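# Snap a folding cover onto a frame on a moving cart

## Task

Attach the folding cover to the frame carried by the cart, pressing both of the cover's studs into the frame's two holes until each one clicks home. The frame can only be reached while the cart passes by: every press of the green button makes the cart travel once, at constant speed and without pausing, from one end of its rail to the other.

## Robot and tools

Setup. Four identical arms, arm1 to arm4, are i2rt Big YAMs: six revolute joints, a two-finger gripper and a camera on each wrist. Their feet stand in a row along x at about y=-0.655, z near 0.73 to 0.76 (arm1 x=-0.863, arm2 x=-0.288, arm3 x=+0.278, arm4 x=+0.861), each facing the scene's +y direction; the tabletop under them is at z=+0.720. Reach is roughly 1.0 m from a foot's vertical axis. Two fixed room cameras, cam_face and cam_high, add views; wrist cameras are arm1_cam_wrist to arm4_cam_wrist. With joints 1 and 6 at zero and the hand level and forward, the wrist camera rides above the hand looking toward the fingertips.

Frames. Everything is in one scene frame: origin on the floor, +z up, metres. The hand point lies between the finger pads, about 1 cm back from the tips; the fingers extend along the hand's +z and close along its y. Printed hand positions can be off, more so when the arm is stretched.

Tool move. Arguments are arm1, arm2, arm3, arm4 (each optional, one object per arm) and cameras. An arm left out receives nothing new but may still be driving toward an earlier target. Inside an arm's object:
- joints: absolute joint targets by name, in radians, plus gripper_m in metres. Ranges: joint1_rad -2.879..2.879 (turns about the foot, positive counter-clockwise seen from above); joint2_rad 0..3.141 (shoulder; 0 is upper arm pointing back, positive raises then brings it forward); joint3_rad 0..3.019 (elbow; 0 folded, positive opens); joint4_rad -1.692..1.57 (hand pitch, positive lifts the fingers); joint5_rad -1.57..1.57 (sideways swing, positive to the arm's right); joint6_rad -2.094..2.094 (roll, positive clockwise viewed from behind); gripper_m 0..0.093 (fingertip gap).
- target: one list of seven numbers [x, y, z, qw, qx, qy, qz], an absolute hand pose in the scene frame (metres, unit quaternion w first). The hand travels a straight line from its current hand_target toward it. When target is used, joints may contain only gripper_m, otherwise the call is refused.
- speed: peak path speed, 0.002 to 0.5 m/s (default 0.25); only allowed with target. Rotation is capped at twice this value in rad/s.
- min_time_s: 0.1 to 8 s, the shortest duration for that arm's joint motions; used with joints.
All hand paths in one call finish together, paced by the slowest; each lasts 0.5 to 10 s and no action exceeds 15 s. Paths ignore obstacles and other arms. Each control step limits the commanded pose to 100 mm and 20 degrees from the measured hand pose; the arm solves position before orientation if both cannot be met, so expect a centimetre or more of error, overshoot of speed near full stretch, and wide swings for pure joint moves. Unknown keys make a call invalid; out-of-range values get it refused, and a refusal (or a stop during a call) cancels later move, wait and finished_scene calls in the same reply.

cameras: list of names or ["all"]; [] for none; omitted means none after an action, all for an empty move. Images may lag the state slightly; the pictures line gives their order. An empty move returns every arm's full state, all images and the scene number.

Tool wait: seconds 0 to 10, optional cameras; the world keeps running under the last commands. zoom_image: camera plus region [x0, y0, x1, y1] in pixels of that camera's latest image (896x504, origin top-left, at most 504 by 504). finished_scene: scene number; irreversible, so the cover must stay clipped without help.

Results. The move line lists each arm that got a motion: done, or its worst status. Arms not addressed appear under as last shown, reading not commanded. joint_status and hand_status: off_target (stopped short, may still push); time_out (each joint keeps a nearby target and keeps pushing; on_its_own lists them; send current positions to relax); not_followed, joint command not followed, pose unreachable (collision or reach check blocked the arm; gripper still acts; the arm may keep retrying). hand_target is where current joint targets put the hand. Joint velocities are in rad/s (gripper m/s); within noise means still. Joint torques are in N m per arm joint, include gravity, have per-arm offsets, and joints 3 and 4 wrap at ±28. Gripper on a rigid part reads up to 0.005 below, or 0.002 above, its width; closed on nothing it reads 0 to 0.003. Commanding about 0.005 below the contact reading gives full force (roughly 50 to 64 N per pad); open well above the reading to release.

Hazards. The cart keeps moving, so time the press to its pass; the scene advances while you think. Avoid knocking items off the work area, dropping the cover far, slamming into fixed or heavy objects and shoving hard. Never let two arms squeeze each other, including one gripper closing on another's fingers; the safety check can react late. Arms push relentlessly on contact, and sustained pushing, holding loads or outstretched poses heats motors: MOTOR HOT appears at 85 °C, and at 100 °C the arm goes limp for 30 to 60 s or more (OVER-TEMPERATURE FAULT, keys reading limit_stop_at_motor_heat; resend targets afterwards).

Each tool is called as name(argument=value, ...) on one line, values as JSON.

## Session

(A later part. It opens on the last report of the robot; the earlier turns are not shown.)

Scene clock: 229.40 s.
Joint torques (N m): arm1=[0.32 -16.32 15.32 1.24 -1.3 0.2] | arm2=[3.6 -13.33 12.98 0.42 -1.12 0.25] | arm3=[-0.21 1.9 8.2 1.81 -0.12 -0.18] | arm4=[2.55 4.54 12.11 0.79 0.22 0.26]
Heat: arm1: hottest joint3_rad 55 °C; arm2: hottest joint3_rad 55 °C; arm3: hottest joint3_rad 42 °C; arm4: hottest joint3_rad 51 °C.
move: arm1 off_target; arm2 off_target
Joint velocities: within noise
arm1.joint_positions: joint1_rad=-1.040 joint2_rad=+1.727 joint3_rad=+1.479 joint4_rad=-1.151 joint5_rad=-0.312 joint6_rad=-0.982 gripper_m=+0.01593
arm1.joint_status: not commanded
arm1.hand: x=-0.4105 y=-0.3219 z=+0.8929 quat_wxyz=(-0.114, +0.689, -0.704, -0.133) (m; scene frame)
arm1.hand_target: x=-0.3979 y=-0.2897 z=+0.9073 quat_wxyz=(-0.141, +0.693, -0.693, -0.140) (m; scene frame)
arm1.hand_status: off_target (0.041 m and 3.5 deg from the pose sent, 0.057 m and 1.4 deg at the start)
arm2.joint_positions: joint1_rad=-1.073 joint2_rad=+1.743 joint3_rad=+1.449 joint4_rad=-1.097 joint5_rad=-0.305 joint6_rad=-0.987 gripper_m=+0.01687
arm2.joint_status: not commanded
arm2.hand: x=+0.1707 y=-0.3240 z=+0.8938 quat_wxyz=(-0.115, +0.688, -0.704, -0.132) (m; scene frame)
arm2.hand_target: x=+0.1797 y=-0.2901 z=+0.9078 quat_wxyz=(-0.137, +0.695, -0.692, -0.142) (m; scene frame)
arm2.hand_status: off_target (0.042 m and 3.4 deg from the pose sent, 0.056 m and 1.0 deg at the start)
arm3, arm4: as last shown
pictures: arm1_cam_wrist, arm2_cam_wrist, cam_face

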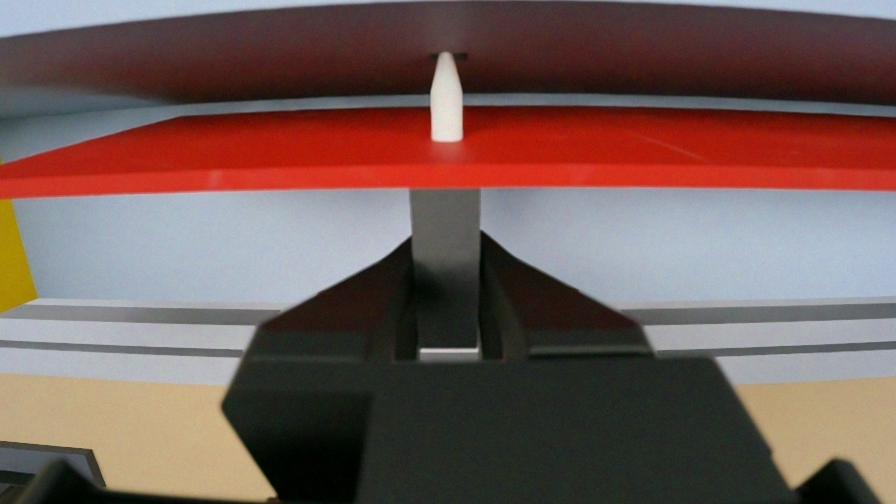

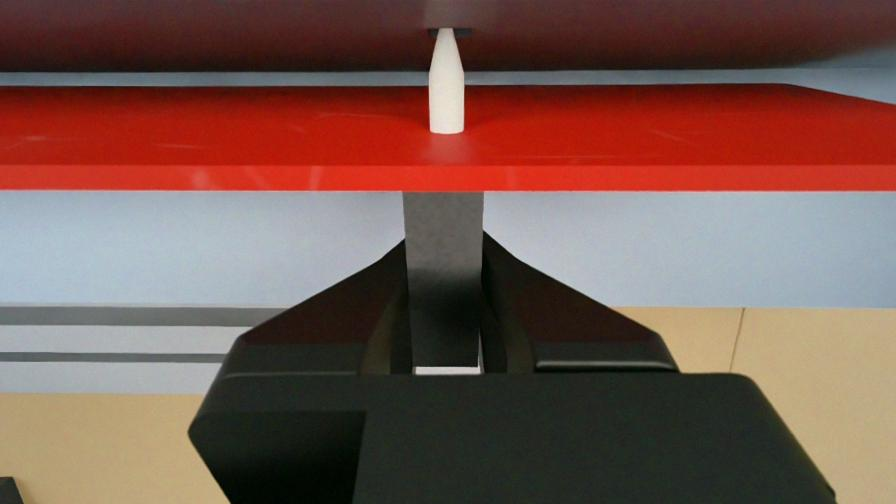

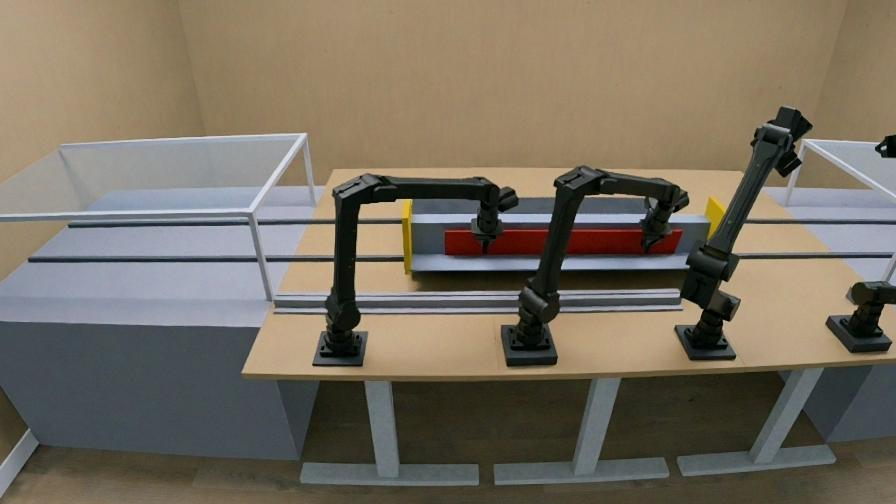

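move(arm1={"target":[-0.370,-0.329,0.9045,0.141,-0.693,0.693,0.141],"speed":0.04}, arm2={"target":[0.2115,-0.331,0.9055,0.141,-0.693,0.693,0.141],"speed":0.04}, cameras=["arm1_cam_wrist","arm2_cam_wrist"])

move(arm1={"target":[-0.3445,-0.286,0.9045,0.141,-0.693,0.693,0.141],"speed":0.0165}, arm2={"target":[0.237,-0.287,0.9055,0.141,-0.693,0.693,0.141],"speed":0.0165}, cameras=["arm1_cam_wrist","arm2_cam_wrist"])

Scene clock: 232.60 s.
Joint torques (N m): arm1=[-2.08 -19.25 13.22 -0.09 -0.54 -0.12] | arm2=[-0.73 -14.56 11.77 -0.83 -0.48 -0.23] | arm3=[-0.67 1.38 8.01 1.84 -0.12 -0.17] | arm4=[2.49 4.07 12.11 1.02 0.18 0.22]
Heat: arm1: hottest joint3_rad 55 °C; arm2: hottest joint3_rad 55 °C; arm3: hottest joint3_rad 42 °C; arm4: hottest joint3_rad 51 °C.
move: arm1 off_target; arm2 off_target
Joint velocities: within noise
arm1.joint_positions: joint1_rad=-1.080 joint2_rad=+1.764 joint3_rad=+1.519 joint4_rad=-1.147 joint5_rad=-0.349 joint6_rad=-1.031 gripper_m=+0.01593
arm1.joint_status: not commanded
arm1.hand: x=-0.3873 y=-0.3277 z=+0.8915 quat_wxyz=(-0.128, +0.691, -0.697, -0.144) (m; scene frame)
arm1.hand_target: x=-0.3729 y=-0.3255 z=+0.9047 quat_wxyz=(-0.141, +0.693, -0.692, -0.142) (m; scene frame)
arm1.hand_status: off_target (0.022 m and 1.6 deg from the pose sent, 0.043 m and 3.5 deg at the start)
arm2.joint_positions: joint1_rad=-1.110 joint2_rad=+1.778 joint3_rad=+1.489 joint4_rad=-1.083 joint5_rad=-0.342 joint6_rad=-1.033 gripper_m=+0.01687
arm2.joint_status: not commanded
arm2.hand: x=+0.1947 y=-0.3276 z=+0.8931 quat_wxyz=(-0.134, +0.691, -0.696, -0.142) (m; scene frame)
arm2.hand_target: x=+0.2103 y=-0.3267 z=+0.9064 quat_wxyz=(-0.145, +0.694, -0.692, -0.141) (m; scene frame)
arm2.hand_status: off_target (0.021 m and 1.0 deg from the pose sent, 0.043 m and 3.4 deg at the start)
arm3, arm4: as last shown
pictures: arm1_cam_wrist, arm2_cam_wrist

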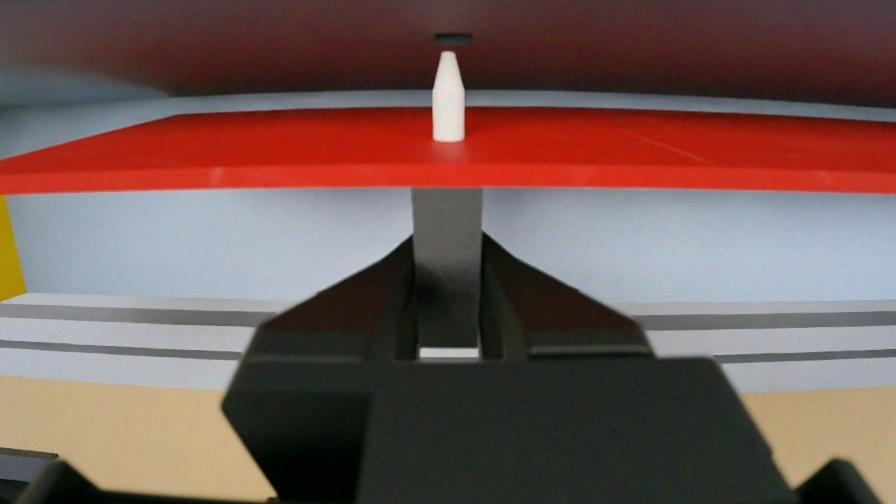

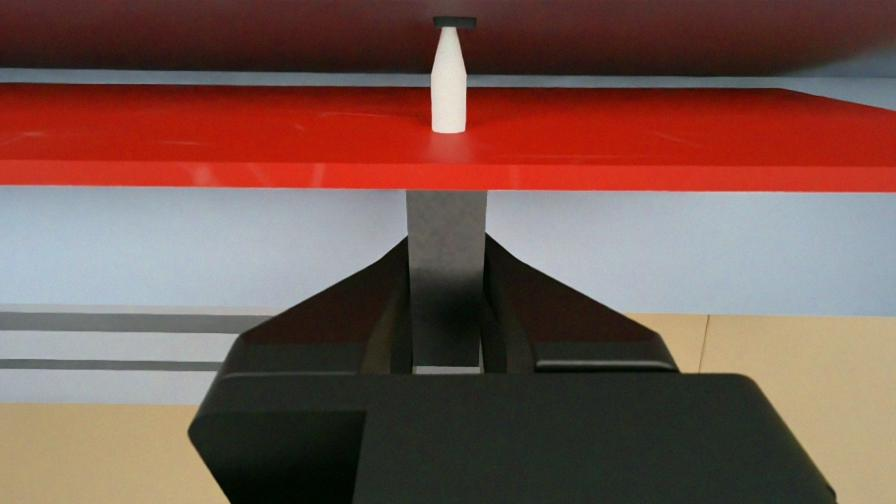

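Scene clock: 236.10 s.
Joint torques (N m): arm1=[0.62 -18.78 15.17 1.18 -1.14 0.23] | arm2=[4.54 -13.45 13.23 0.39 -0.94 0.25] | arm3=[0.32 2.43 7.92 1.62 -0.07 -0.29] | arm4=[2.08 4.25 12.25 1.11 0.24 0.23]
Heat: arm1: hottest joint3_rad 55 °C; arm2: hottest joint3_rad 55 °C; arm3: hottest joint3_rad 42 °C; arm4: hottest joint3_rad 51 °C.
move: arm1 off_target; arm2 off_target
Joint velocities: within noise
arm1.joint_positions: joint1_rad=-1.088 joint2_rad=+1.846 joint3_rad=+1.644 joint4_rad=-1.211 joint5_rad=-0.328 joint6_rad=-1.038 gripper_m=+0.01593
arm1.joint_status: not commanded
arm1.hand: x=-0.3585 y=-0.3212 z=+0.8925 quat_wxyz=(-0.116, +0.690, -0.701, -0.136) (m; scene frame)
arm1.hand_target: x=-0.3445 y=-0.2909 z=+0.9047 quat_wxyz=(-0.143, +0.693, -0.693, -0.140) (m; scene frame)
arm1.hand_status: off_target (0.040 m and 3.0 deg from the pose sent, 0.061 m and 1.6 deg at the start)
arm2.joint_positions: joint1_rad=-1.122 joint2_rad=+1.861 joint3_rad=+1.616 joint4_rad=-1.162 joint5_rad=-0.321 joint6_rad=-1.040 gripper_m=+0.01687
arm2.joint_status: not commanded
arm2.hand: x=+0.2232 y=-0.3246 z=+0.8933 quat_wxyz=(-0.116, +0.689, -0.703, -0.135) (m; scene frame)
arm2.hand_target: x=+0.2354 y=-0.2931 z=+0.9047 quat_wxyz=(-0.138, +0.692, -0.694, -0.141) (m; scene frame)
arm2.hand_status: off_target (0.042 m and 3.2 deg from the pose sent, 0.060 m and 1.0 deg at the start)
arm3, arm4: as last shown
pictures: arm1_cam_wrist, arm2_cam_wrist

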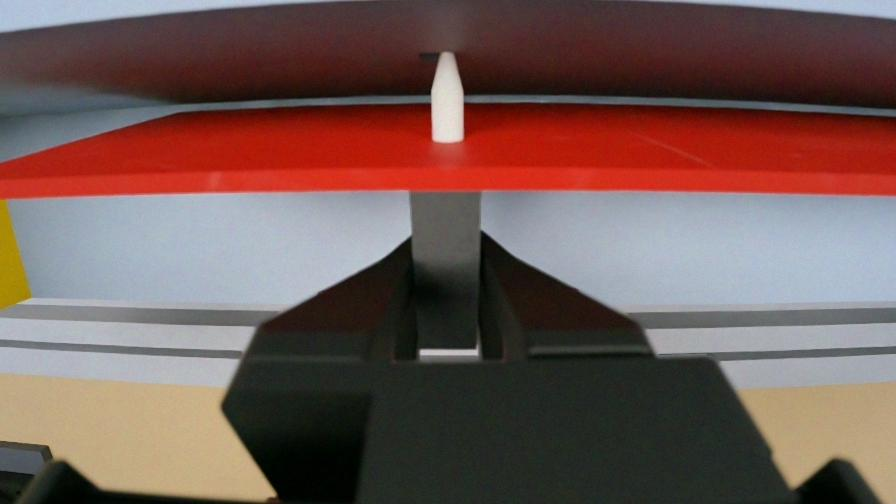

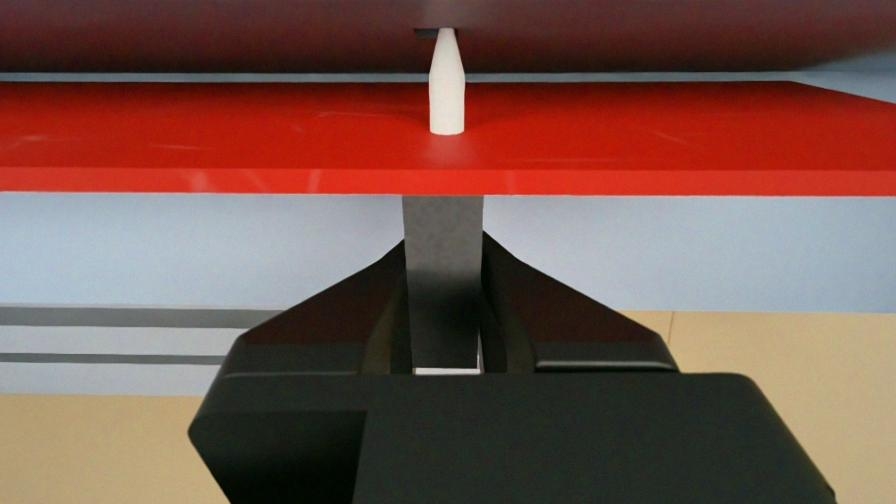

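move(arm1={"target":[-0.320,-0.336,0.9065,0.1167,-0.6973,0.6973,0.1167],"speed":0.04}, arm2={"target":[0.262,-0.337,0.9075,0.1167,-0.6973,0.6973,0.1167],"speed":0.04}, cameras=["arm1_cam_wrist","arm2_cam_wrist"])

move(arm1={"target":[-0.293,-0.286,0.9065,0.1167,-0.6973,0.6973,0.1167],"speed":0.0165}, arm2={"target":[0.289,-0.287,0.9075,0.1167,-0.6973,0.6973,0.1167],"speed":0.0165}, cameras=["arm1_cam_wrist","arm2_cam_wrist"])

Scene clock: 239.43 s.
Joint torques (N m): arm1=[-2.14 -22.18 13.37 -0.59 -0.05 -0.15] | arm2=[0.03 -17.9 11.38 -1.06 -0.12 -0.19] | arm3=[0.21 1.73 8.08 1.63 -0.11 -0.26] | arm4=[1.96 4.31 12.11 1.06 0.16 0.21]
Heat: arm1: hottest joint3_rad 56 °C; arm2: hottest joint3_rad 56 °C; arm3: hottest joint3_rad 42 °C; arm4: hottest joint3_rad 51 °C.
move: arm1 off_target; arm2 off_target
Joint velocities: within noise
arm1.joint_positions: joint1_rad=-1.112 joint2_rad=+1.897 joint3_rad=+1.726 joint4_rad=-1.260 joint5_rad=-0.303 joint6_rad=-1.081 gripper_m=+0.01593
arm1.joint_status: not commanded
arm1.hand: x=-0.3350 y=-0.3304 z=+0.8930 quat_wxyz=(-0.109, +0.697, -0.698, -0.123) (m; scene frame)
arm1.hand_target: x=-0.3225 y=-0.3324 z=+0.9055 quat_wxyz=(-0.117, +0.699, -0.696, -0.117) (m; scene frame)
arm1.hand_status: off_target (0.021 m and 1.2 deg from the pose sent, 0.044 m and 2.4 deg at the start)
arm2.joint_positions: joint1_rad=-1.139 joint2_rad=+1.912 joint3_rad=+1.699 joint4_rad=-1.200 joint5_rad=-0.298 joint6_rad=-1.076 gripper_m=+0.01687
arm2.joint_status: not commanded
arm2.hand: x=+0.2471 y=-0.3282 z=+0.8943 quat_wxyz=(-0.114, +0.696, -0.699, -0.122) (m; scene frame)
arm2.hand_target: x=+0.2613 y=-0.3326 z=+0.9070 quat_wxyz=(-0.121, +0.697, -0.697, -0.116) (m; scene frame)
arm2.hand_status: off_target (0.022 m and 0.7 deg from the pose sent, 0.043 m and 2.4 deg at the start)
arm3.joint_positions: joint1_rad=-0.795 joint2_rad=+0.602 joint3_rad=+1.355 joint4_rad=-1.257 joint5_rad=-0.116 joint6_rad=+0.492 gripper_m=+0.09397
arm3.joint_status: not commanded
arm3.hand: x=+0.4450 y=-0.4803 z=+1.2814 quat_wxyz=(-0.381, +0.140, -0.849, -0.339) (m; scene frame)
arm3.hand_target: x=+0.4446 y=-0.4833 z=+1.2938 quat_wxyz=(-0.392, +0.136, -0.842, -0.344) (m; scene frame)
arm3.hand_status: not commanded
arm4: as last shown
pictures: arm1_cam_wrist, arm2_cam_wrist

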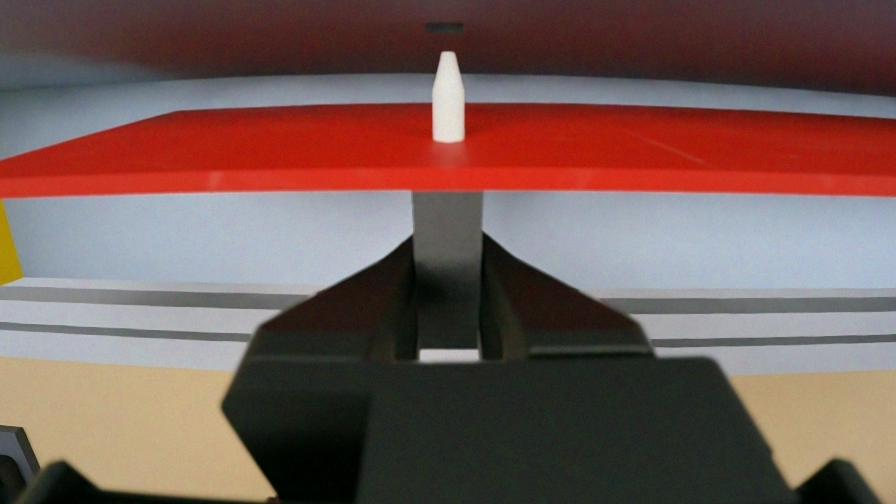

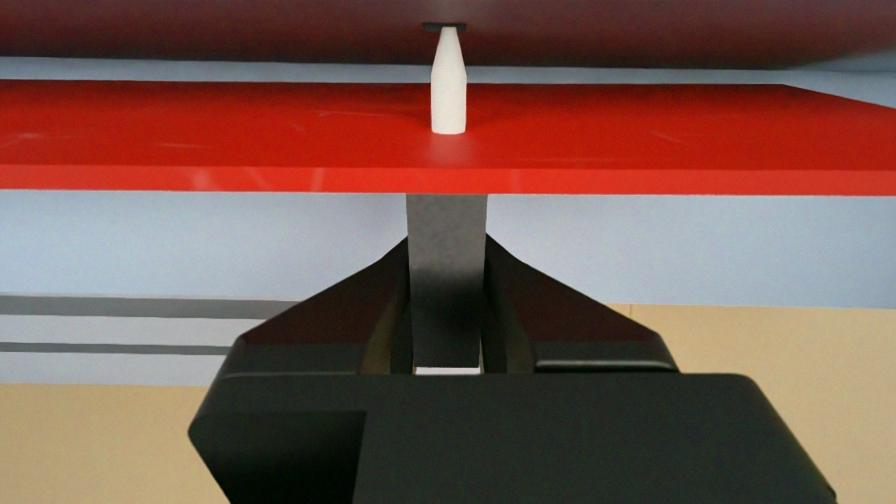

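Scene clock: 244.50 s.
Joint torques (N m): arm1=[0.67 -23.47 13.57 1.06 -1.31 0.28] | arm2=[4.72 -18.9 11.86 0.43 -1.18 0.26] | arm3=[0.26 1.26 8.14 1.65 -0.11 -0.24] | arm4=[1.67 4.19 12.42 0.91 0.24 0.26]
Heat: arm1: hottest joint3_rad 56 °C; arm2: hottest joint3_rad 56 °C; arm3: hottest joint3_rad 42 °C; arm4: hottest joint3_rad 51 °C.
move: arm1 off_target; arm2 off_target
Joint velocities: within noise
arm1.joint_positions: joint1_rad=-1.112 joint2_rad=+2.015 joint3_rad=+1.924 joint4_rad=-1.357 joint5_rad=-0.268 joint6_rad=-1.071 gripper_m=+0.01593
arm1.joint_status: not commanded
arm1.hand: x=-0.2979 y=-0.3182 z=+0.8966 quat_wxyz=(-0.095, +0.694, -0.705, -0.110) (m; scene frame)
arm1.hand_target: x=-0.2922 y=-0.2910 z=+0.9068 quat_wxyz=(-0.117, +0.695, -0.699, -0.117) (m; scene frame)
arm1.hand_status: off_target (0.034 m and 2.8 deg from the pose sent, 0.063 m and 1.2 deg at the start)
arm2.joint_positions: joint1_rad=-1.148 joint2_rad=+2.025 joint3_rad=+1.894 joint4_rad=-1.309 joint5_rad=-0.261 joint6_rad=-1.074 gripper_m=+0.01687
arm2.joint_status: not commanded
arm2.hand: x=+0.2848 y=-0.3228 z=+0.8980 quat_wxyz=(-0.096, +0.692, -0.707, -0.108) (m; scene frame)
arm2.hand_target: x=+0.2885 y=-0.2929 z=+0.9076 quat_wxyz=(-0.115, +0.697, -0.698, -0.117) (m; scene frame)
arm2.hand_status: off_target (0.037 m and 2.9 deg from the pose sent, 0.060 m and 0.7 deg at the start)
arm3, arm4: as last shown
pictures: arm1_cam_wrist, arm2_cam_wrist

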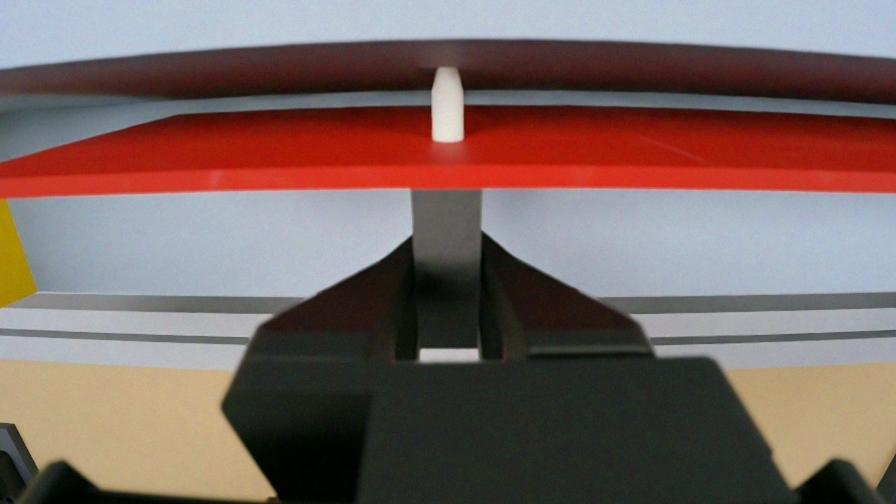

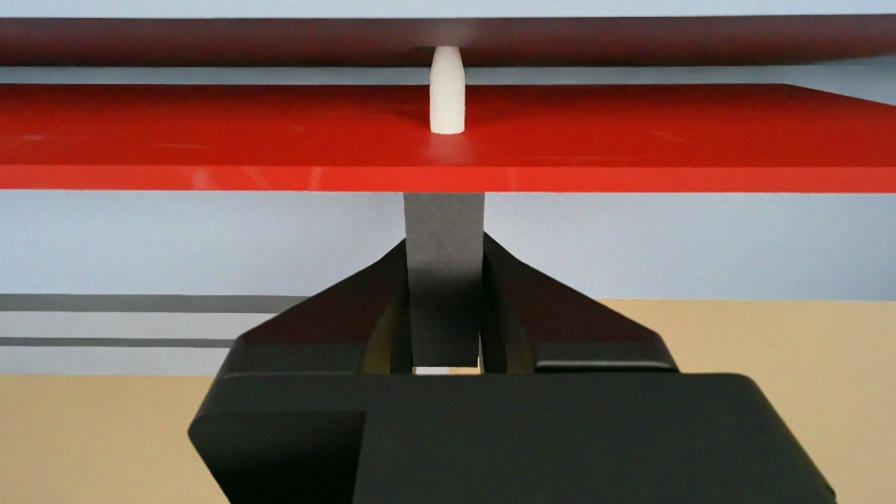

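move(arm1={"target":[-0.267,-0.262,0.909,0.141,-0.693,0.693,0.141],"speed":0.015}, arm2={"target":[0.316,-0.262,0.911,0.141,-0.693,0.693,0.141],"speed":0.015}, cameras=["arm1_cam_wrist","arm2_cam_wrist","cam_face"])

Scene clock: 249.67 s.
Joint torques (N m): arm1=[2.67 -25 13.68 1.31 -2.63 0.39] | arm2=[5.71 -19.6 12.14 0.46 -2.34 0.5] | arm3=[-0.15 2.37 7.94 1.69 -0.13 -0.21] | arm4=[2.08 4.25 12.27 0.98 0.23 0.25]
Heat: arm1: hottest joint3_rad 57 °C; arm2: hottest joint3_rad 57 °C; arm3: hottest joint3_rad 42 °C; arm4: hottest joint3_rad 52 °C.
move: arm1 off_target; arm2 off_target
Joint velocities: within noise
arm1.joint_positions: joint1_rad=-1.141 joint2_rad=+2.097 joint3_rad=+2.051 joint4_rad=-1.372 joint5_rad=-0.300 joint6_rad=-1.074 gripper_m=+0.01593
arm1.joint_status: not commanded
arm1.hand: x=-0.2607 y=-0.3159 z=+0.8973 quat_wxyz=(-0.116, +0.685, -0.709, -0.118) (m; scene frame)
arm1.hand_target: x=-0.2699 y=-0.2652 z=+0.9088 quat_wxyz=(-0.141, +0.693, -0.693, -0.141) (m; scene frame)
arm1.hand_status: off_target (0.056 m and 4.4 deg from the pose sent, 0.065 m and 6.5 deg at the start)
arm2.joint_positions: joint1_rad=-1.177 joint2_rad=+2.105 joint3_rad=+2.023 joint4_rad=-1.329 joint5_rad=-0.290 joint6_rad=-1.080 gripper_m=+0.01687
arm2.joint_status: not commanded
arm2.hand: x=+0.3220 y=-0.3214 z=+0.8994 quat_wxyz=(-0.116, +0.684, -0.711, -0.115) (m; scene frame)
arm2.hand_target: x=+0.3123 y=-0.2656 z=+0.9112 quat_wxyz=(-0.141, +0.693, -0.693, -0.141) (m; scene frame)
arm2.hand_status: off_target (0.061 m and 4.7 deg from the pose sent, 0.070 m and 6.6 deg at the start)
arm3, arm4: as last shown
pictures: arm1_cam_wrist, arm2_cam_wrist, cam_face

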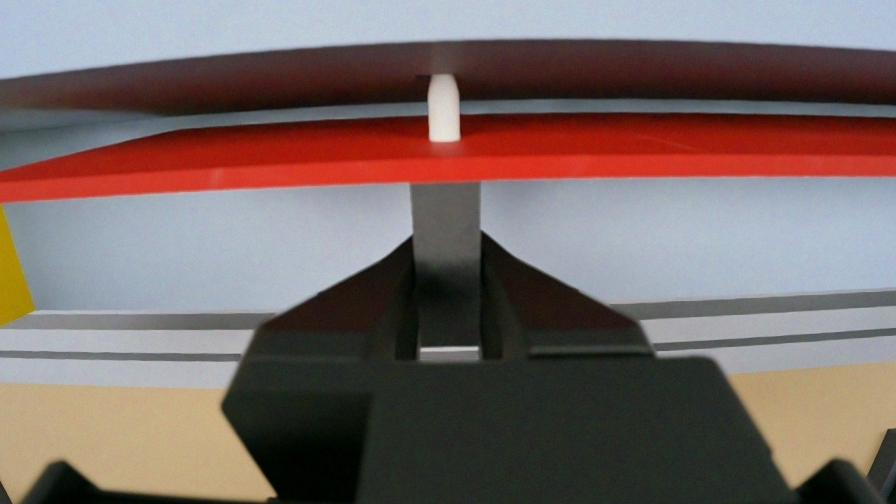

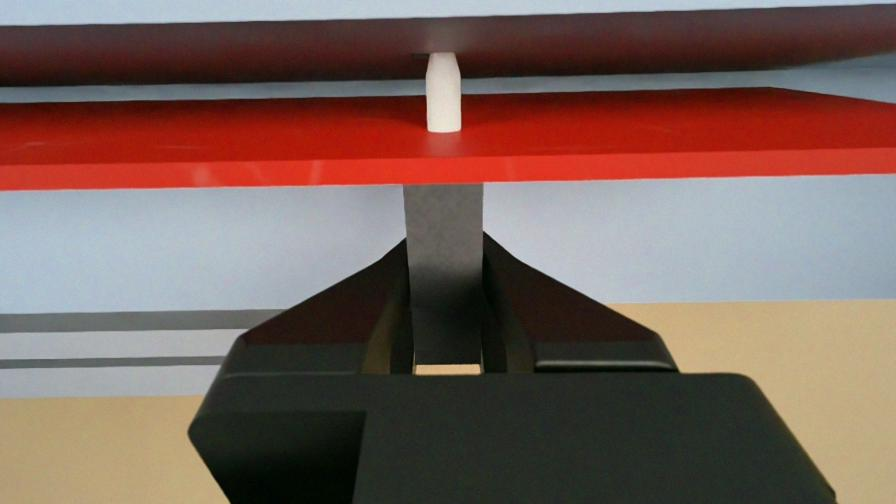

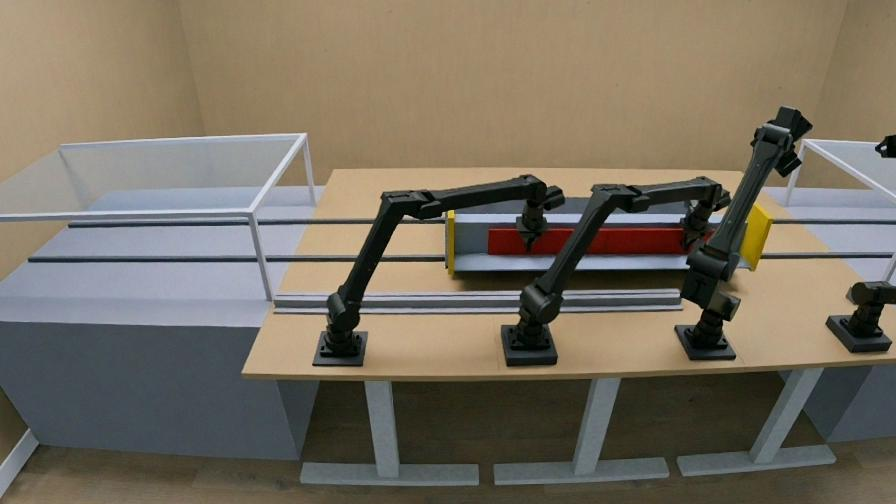

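move(arm1={"target":[-0.222,-0.250,0.911,0.1,-0.70,0.70,0.1],"speed":0.025}, arm2={"target":[0.362,-0.248,0.912,0.1,-0.70,0.70,0.1],"speed":0.025}, cameras=["arm1_cam_wrist","arm2_cam_wrist"])

Scene clock: 255.93 s.
Joint torques (N m): arm1=[2.73 -27.58 13.75 1.63 -2.31 0.46] | arm2=[6.71 -22.12 12.64 1.22 -1.9 0.68] | arm3=[-0.97 1.44 8.28 1.65 -0.09 -0.22] | arm4=[1.96 4.25 12 0.98 0.2 0.23]
Heat: arm1: hottest joint3_rad 58 °C; arm2: hottest joint3_rad 58 °C; arm3: hottest joint3_rad 42 °C; arm4: hottest joint3_rad 52 °C.
move: arm1 off_target; arm2 off_target
Joint velocities: within noise
arm1.joint_positions: joint1_rad=-1.135 joint2_rad=+2.356 joint3_rad=+2.533 joint4_rad=-1.670 joint5_rad=-0.203 joint6_rad=-1.096 gripper_m=+0.01601
arm1.joint_status: not commanded
arm1.hand: x=-0.2163 y=-0.3081 z=+0.9019 quat_wxyz=(-0.067, +0.695, -0.711, -0.084) (m; scene frame)
arm1.hand_target: x=-0.2258 y=-0.2534 z=+0.9107 quat_wxyz=(-0.100, +0.700, -0.700, -0.100) (m; scene frame)
arm1.hand_status: off_target (0.059 m and 4.4 deg from the pose sent, 0.078 m and 3.4 deg at the start)
arm2.joint_positions: joint1_rad=-1.171 joint2_rad=+2.355 joint3_rad=+2.488 joint4_rad=-1.623 joint5_rad=-0.200 joint6_rad=-1.100 gripper_m=+0.01718
arm2.joint_status: not commanded
arm2.hand: x=+0.3658 y=-0.3132 z=+0.9033 quat_wxyz=(-0.065, +0.694, -0.712, -0.085) (m; scene frame)
arm2.hand_target: x=+0.3560 y=-0.2515 z=+0.9117 quat_wxyz=(-0.100, +0.701, -0.699, -0.101) (m; scene frame)
arm2.hand_status: off_target (0.066 m and 4.7 deg from the pose sent, 0.085 m and 3.3 deg at the start)
arm3, arm4: as last shown
pictures: arm1_cam_wrist, arm2_cam_wrist

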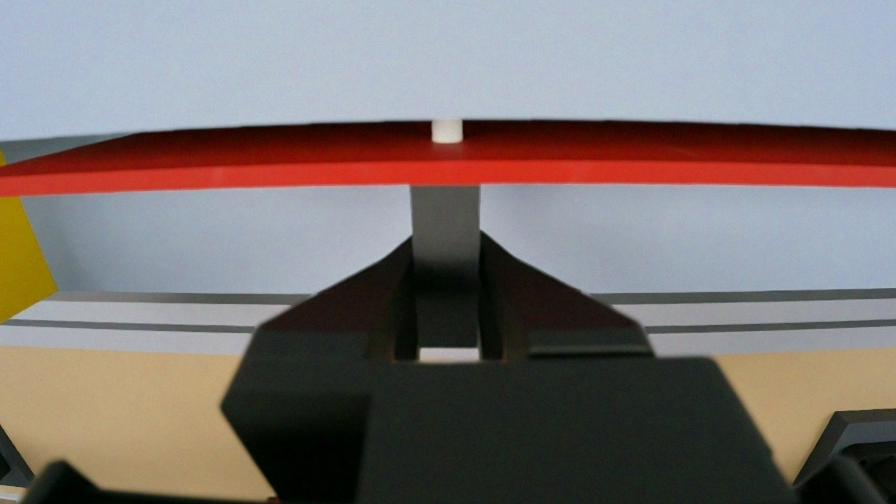

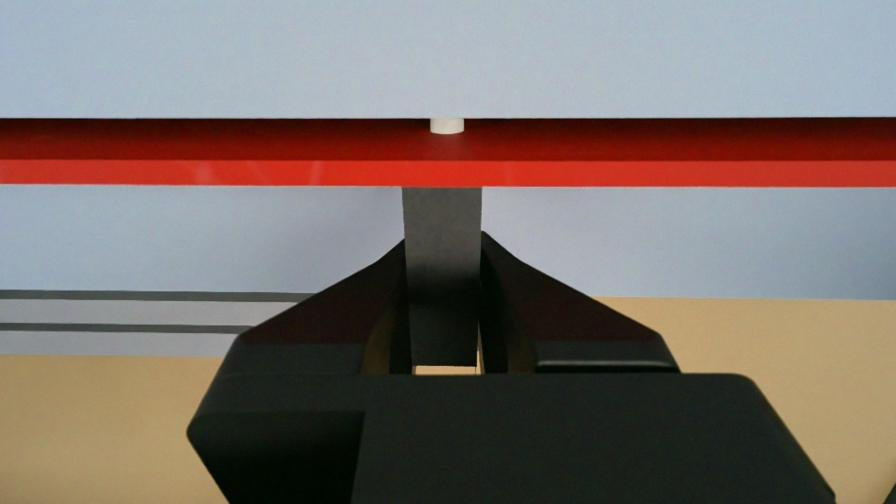

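move(arm1={"target":[-0.178,-0.228,0.914,0.112,-0.698,0.698,0.112],"speed":0.02}, arm2={"target":[0.405,-0.222,0.915,0.112,-0.698,0.698,0.112],"speed":0.02}, cameras=["arm1_cam_wrist","arm2_cam_wrist","cam_face"])

Scene clock: 264.13 s.
Joint torques (N m): arm1=[4.78 -30.04 13.07 1.13 -1.55 0.51] | arm2=[8 -23.71 12.14 1.26 -1.58 0.72] | arm3=[0.15 1.32 7.94 1.81 -0.1 -0.21] | arm4=[2.02 5.19 12.22 0.98 0.18 0.25]
Heat: arm1: hottest joint3_rad 60 °C; arm2: hottest joint3_rad 60 °C; arm3: hottest joint3_rad 42 °C; arm4: hottest joint3_rad 52 °C.
move: arm1 moving; arm2 moving
Joint velocities: within noise
arm1.joint_positions: joint1_rad=-1.160 joint2_rad=+2.541 joint3_rad=+2.872 joint4_rad=-1.667 joint5_rad=-0.248 joint6_rad=-1.071 gripper_m=+0.01703
arm1.joint_status: not commanded
arm1.hand: x=-0.1583 y=-0.2935 z=+0.9039 quat_wxyz=(-0.147, +0.680, -0.714, -0.080) (m; scene frame)
arm1.hand_target: x=-0.1830 y=-0.2316 z=+0.9131 quat_wxyz=(-0.166, +0.691, -0.697, -0.096) (m; scene frame)
arm1.hand_status: moving (0.069 m and 6.2 deg from the pose sent, 0.090 m and 6.3 deg at the start; a joint's target at an end of its range on 134 of 237 steps)
arm2.joint_positions: joint1_rad=-1.197 joint2_rad=+2.556 joint3_rad=+2.864 joint4_rad=-1.659 joint5_rad=-0.232 joint6_rad=-1.082 gripper_m=+0.01742
arm2.joint_status: not commanded
arm2.hand: x=+0.4241 y=-0.3027 z=+0.9064 quat_wxyz=(-0.135, +0.679, -0.717, -0.077) (m; scene frame)
arm2.hand_target: x=+0.3979 y=-0.2279 z=+0.9147 quat_wxyz=(-0.162, +0.691, -0.698, -0.096) (m; scene frame)
arm2.hand_status: moving (0.083 m and 5.7 deg from the pose sent, 0.100 m and 6.5 deg at the start; a joint's target at an end of its range on 109 of 237 steps)
arm3: as last shown
arm4.joint_positions: joint1_rad=-0.017 joint2_rad=+0.563 joint3_rad=+1.318 joint4_rad=-1.187 joint5_rad=-0.011 joint6_rad=-0.014 gripper_m=+0.00041
arm4.joint_status: not commanded
arm4.hand: x=+0.8563 y=-0.4086 z=+1.3081 quat_wxyz=(-0.387, +0.600, -0.590, -0.377) (m; scene frame)
arm4.hand_target: x=+0.8545 y=-0.4116 z=+1.3192 quat_wxyz=(-0.388, +0.598, -0.588, -0.383) (m; scene frame)
arm4.hand_status: not commanded
pictures: arm1_cam_wrist, arm2_cam_wrist, cam_face

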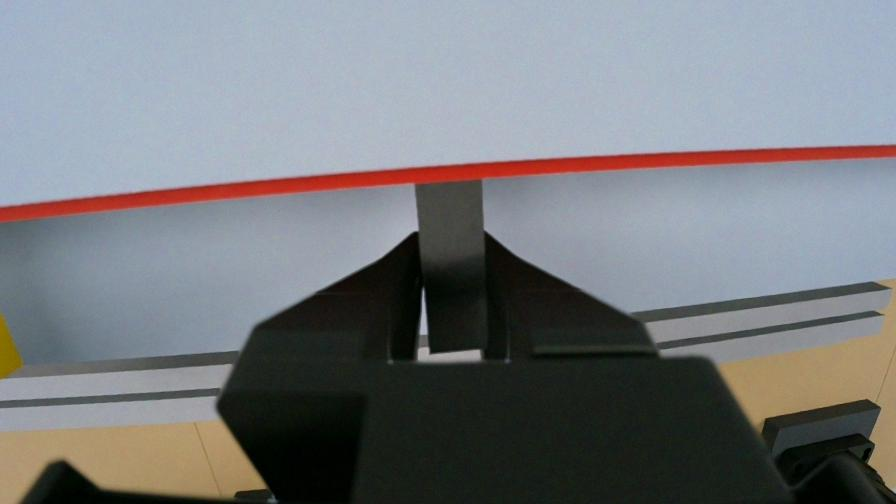

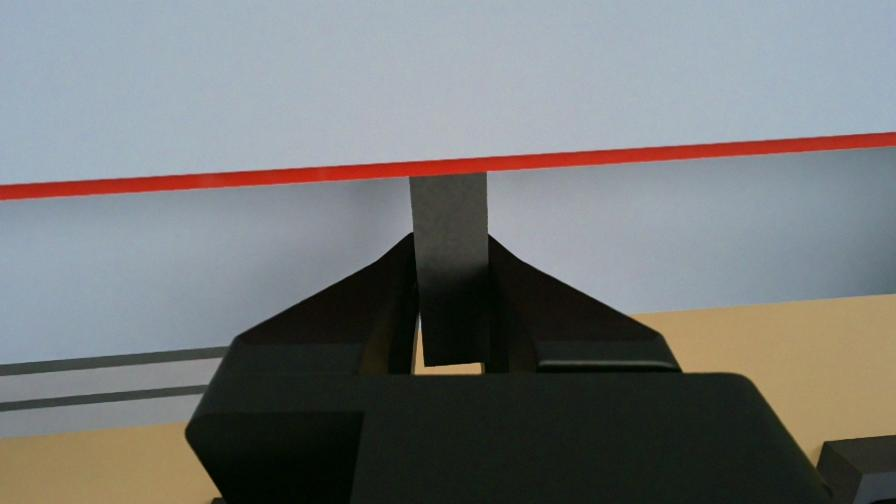

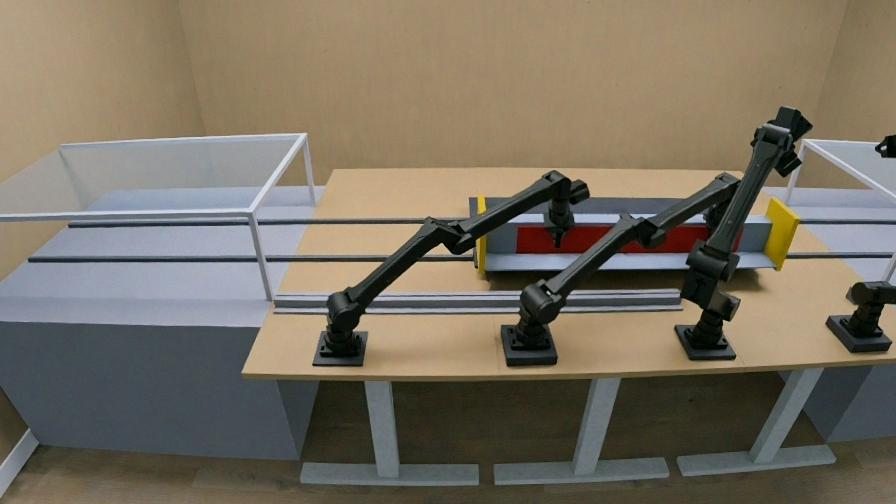

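move(arm1={"target":[-0.134,-0.290,0.913,0.147,-0.680,0.714,0.080],"speed":0.06}, arm2={"target":[0.449,-0.295,0.914,0.135,-0.679,0.717,0.077],"speed":0.06}, cameras=[])

move(arm1={"joints":{"gripper_m":0.065}}, arm2={"joints":{"gripper_m":0.065}}, cameras=["arm1_cam_wrist","arm2_cam_wrist"])

move(arm1={"target":[-0.125,-0.355,1.05,0.147,-0.680,0.714,0.080],"speed":0.15}, arm2={"target":[0.459,-0.360,1.05,0.135,-0.679,0.717,0.077],"speed":0.15}, cameras=["arm1_cam_wrist","arm2_cam_wrist","cam_face","cam_high"])

Scene clock: 271.37 s.
Joint torques (N m): arm1=[0.97 -32.03 11.6 -2.89 -0.01 -0.05] | arm2=[3.37 -26.05 10.69 -3.41 -0.12 -0.29] | arm3=[-1.38 0.73 7.86 1.73 -0.1 -0.29] | arm4=[2.37 4.37 12.15 0.95 0.19 0.24]
Heat: arm1: hottest joint3_rad 59 °C; arm2: hottest joint3_rad 60 °C; arm3: hottest joint3_rad 42 °C; arm4: hottest joint3_rad 52 °C.
move: arm1 moving; arm2 moving
Joint velocities: within noise
arm1.joint_positions: joint1_rad=-1.194 joint2_rad=+2.572 joint3_rad=+2.895 joint4_rad=-1.484 joint5_rad=-0.256 joint6_rad=-1.041 gripper_m=+0.02086
arm1.joint_status: not commanded
arm1.hand: x=-0.1047 y=-0.2990 z=+0.9038 quat_wxyz=(-0.229, +0.656, -0.718, -0.054) (m; scene frame)
arm1.hand_target: x=-0.1307 y=-0.2889 z=+0.9134 quat_wxyz=(-0.200, +0.668, -0.714, -0.063) (m; scene frame)
arm1.hand_status: moving (0.032 m and 10.2 deg from the pose sent, 0.026 m and 0.1 deg at the start; a joint's target at an end of its range on 181 of 194 steps)
arm2.joint_positions: joint1_rad=-1.229 joint2_rad=+2.588 joint3_rad=+2.890 joint4_rad=-1.476 joint5_rad=-0.235 joint6_rad=-1.024 gripper_m=+0.02158
arm2.joint_status: not commanded
arm2.hand: x=+0.4779 y=-0.3082 z=+0.9051 quat_wxyz=(-0.216, +0.646, -0.731, -0.051) (m; scene frame)
arm2.hand_target: x=+0.4522 y=-0.2943 z=+0.9133 quat_wxyz=(-0.190, +0.667, -0.718, -0.060) (m; scene frame)
arm2.hand_status: moving (0.033 m and 10.6 deg from the pose sent, 0.027 m and 0.1 deg at the start; a joint's target at an end of its range on 179 of 194 steps)
arm3, arm4: as last shown
pictures: none
No camera images: "cameras" was empty.

Scene clock: 277.33 s.
Joint torques (N m): arm1=[-1.73 -31.62 10.58 0.42 -0.32 0] | arm2=[1.26 -26.7 9.46 -0.13 -0.34 -0.02] | arm3=[-0.79 2.49 7.72 1.84 -0.13 -0.2] | arm4=[2.26 4.42 12.29 0.96 0.22 0.26]
Heat: arm1: hottest joint3_rad 59 °C; arm2: hottest joint3_rad 59 °C; arm3: hottest joint3_rad 42 °C; arm4: hottest joint3_rad 52 °C.
move: arm1 done; arm2 done
Joint velocities: within noise
arm1.joint_positions: joint1_rad=-1.157 joint2_rad=+2.564 joint3_rad=+2.905 joint4_rad=-1.579 joint5_rad=-0.248 joint6_rad=-1.047 gripper_m=+0.06512
arm1.joint_status: all done
arm1.hand: x=-0.1366 y=-0.2810 z=+0.9062 quat_wxyz=(-0.192, +0.672, -0.712, -0.066) (m; scene frame)
arm1.hand_target: x=-0.1355 y=-0.2850 z=+0.9122 quat_wxyz=(-0.195, +0.673, -0.711, -0.065) (m; scene frame)
arm1.hand_status: not commanded
arm2.joint_positions: joint1_rad=-1.194 joint2_rad=+2.590 joint3_rad=+2.902 joint4_rad=-1.571 joint5_rad=-0.230 joint6_rad=-1.053 gripper_m=+0.06513
arm2.joint_status: all done
arm2.hand: x=+0.4469 y=-0.2903 z=+0.9015 quat_wxyz=(-0.177, +0.670, -0.718, -0.063) (m; scene frame)
arm2.hand_target: x=+0.4477 y=-0.2911 z=+0.9131 quat_wxyz=(-0.185, +0.671, -0.715, -0.062) (m; scene frame)
arm2.hand_status: not commanded
arm3, arm4: as last shown
pictures: arm1_cam_wrist, arm2_cam_wrist

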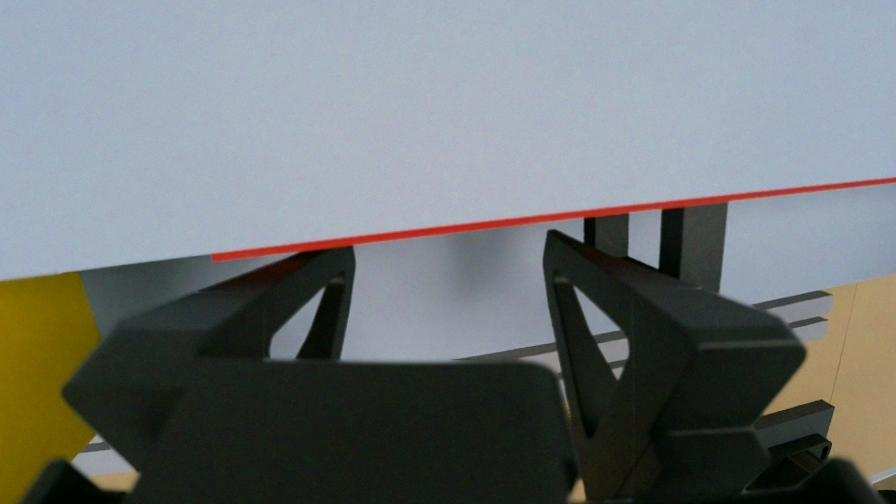

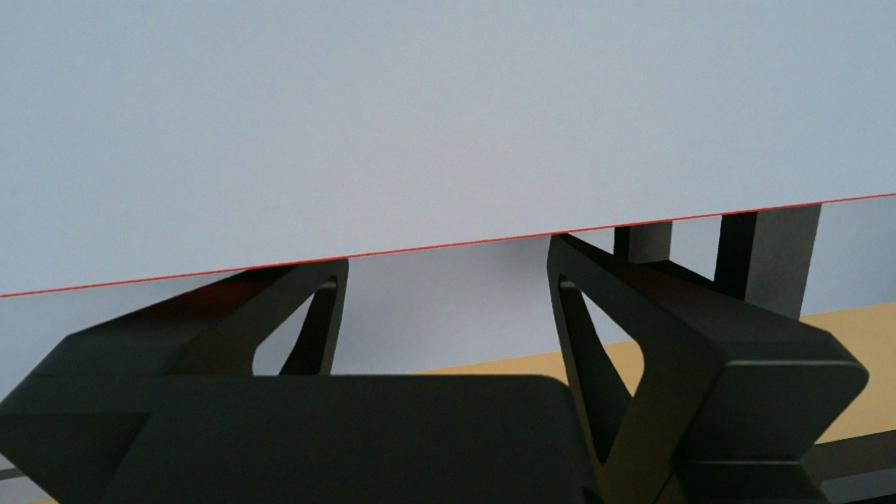

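Scene clock: 279.00 s.
Joint torques (N m): arm1=[-1.55 -29.92 10.17 1.63 -0.34 -0.06] | arm2=[1.49 -25 9.21 0.94 -0.33 -0.08] | arm3=[-0.56 1.9 7.91 1.81 -0.11 -0.25] | arm4=[2.08 4.01 12.05 0.92 0.24 0.24]
Heat: arm1: hottest joint3_rad 58 °C; arm2: hottest joint3_rad 59 °C; arm3: hottest joint3_rad 42 °C; arm4: hottest joint3_rad 52 °C.
move: arm1 off_target; arm2 off_target
Joint velocities: within noise
arm1.joint_positions: joint1_rad=-1.258 joint2_rad=+2.396 joint3_rad=+2.905 joint4_rad=-1.596 joint5_rad=-0.280 joint6_rad=-1.065 gripper_m=+0.06512
arm1.joint_status: not commanded
arm1.hand: x=-0.1262 y=-0.3583 z=+1.0383 quat_wxyz=(-0.268, +0.641, -0.718, -0.040) (m; scene frame)
arm1.hand_target: x=-0.1226 y=-0.3599 z=+1.0495 quat_wxyz=(-0.284, +0.644, -0.710, -0.033) (m; scene frame)
arm1.hand_status: off_target (0.012 m and 15.3 deg from the pose sent, 0.162 m and 5.4 deg at the start; a joint's target at an end of its range on 49 of 50 steps)
arm2.joint_positions: joint1_rad=-1.286 joint2_rad=+2.424 joint3_rad=+2.902 joint4_rad=-1.594 joint5_rad=-0.256 joint6_rad=-1.083 gripper_m=+0.06513
arm2.joint_status: not commanded
arm2.hand: x=+0.4581 y=-0.3614 z=+1.0309 quat_wxyz=(-0.248, +0.646, -0.720, -0.036) (m; scene frame)
arm2.hand_target: x=+0.4605 y=-0.3637 z=+1.0487 quat_wxyz=(-0.267, +0.648, -0.713, -0.029) (m; scene frame)
arm2.hand_status: off_target (0.019 m and 14.3 deg from the pose sent, 0.164 m and 5.1 deg at the start; a joint's target at an end of its range on 49 of 50 steps)
arm3, arm4: as last shown
pictures: arm1_cam_wrist, arm2_cam_wrist, cam_face, cam_high

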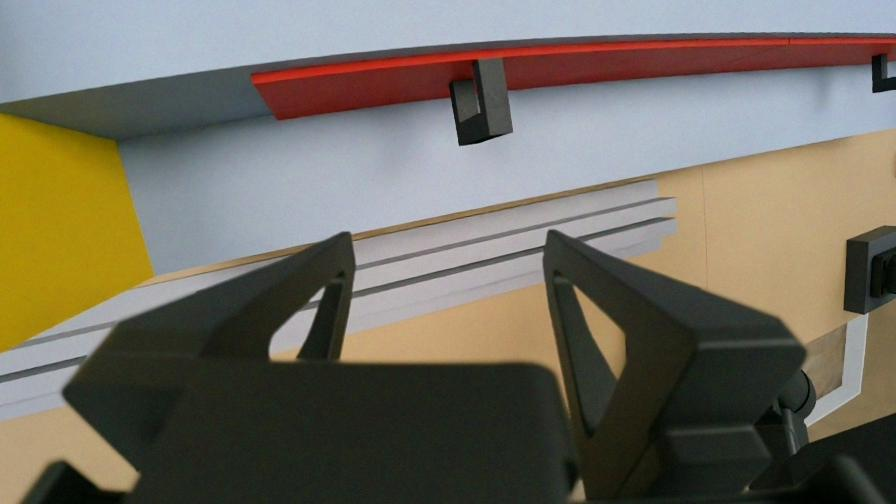

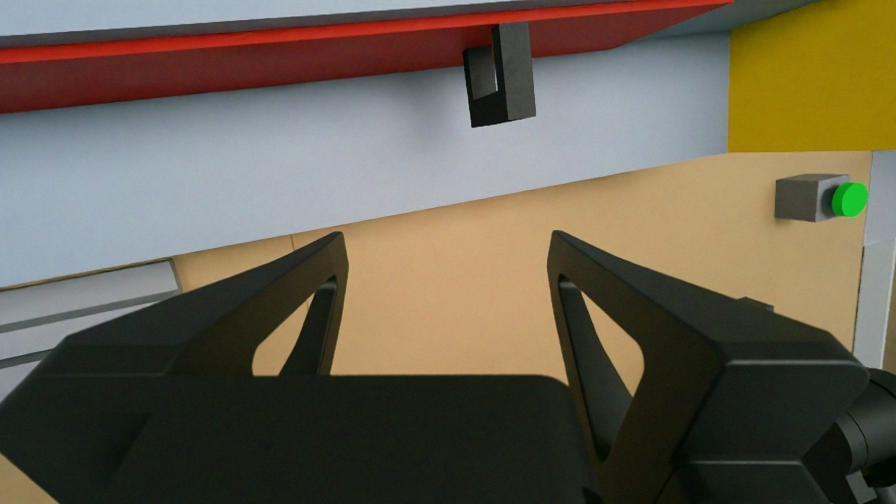

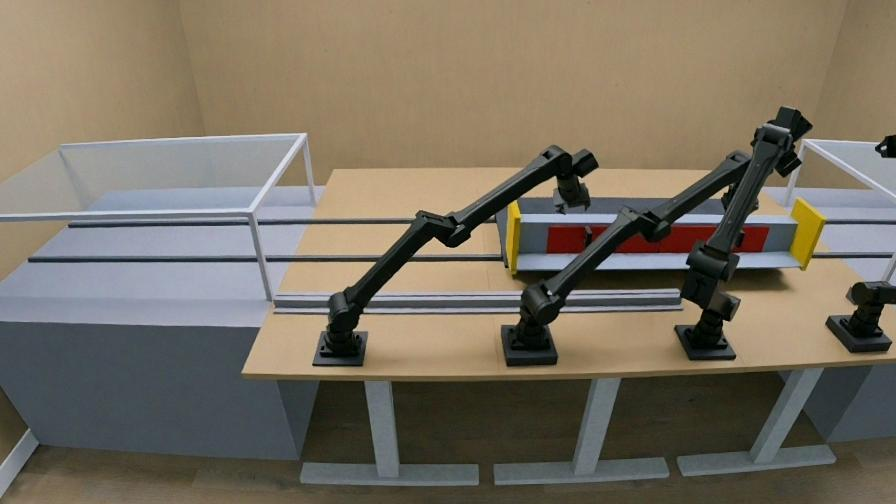

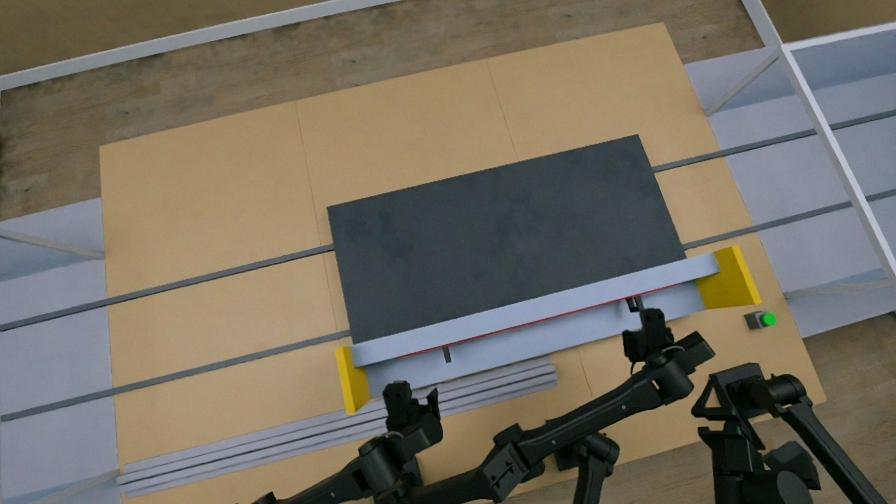

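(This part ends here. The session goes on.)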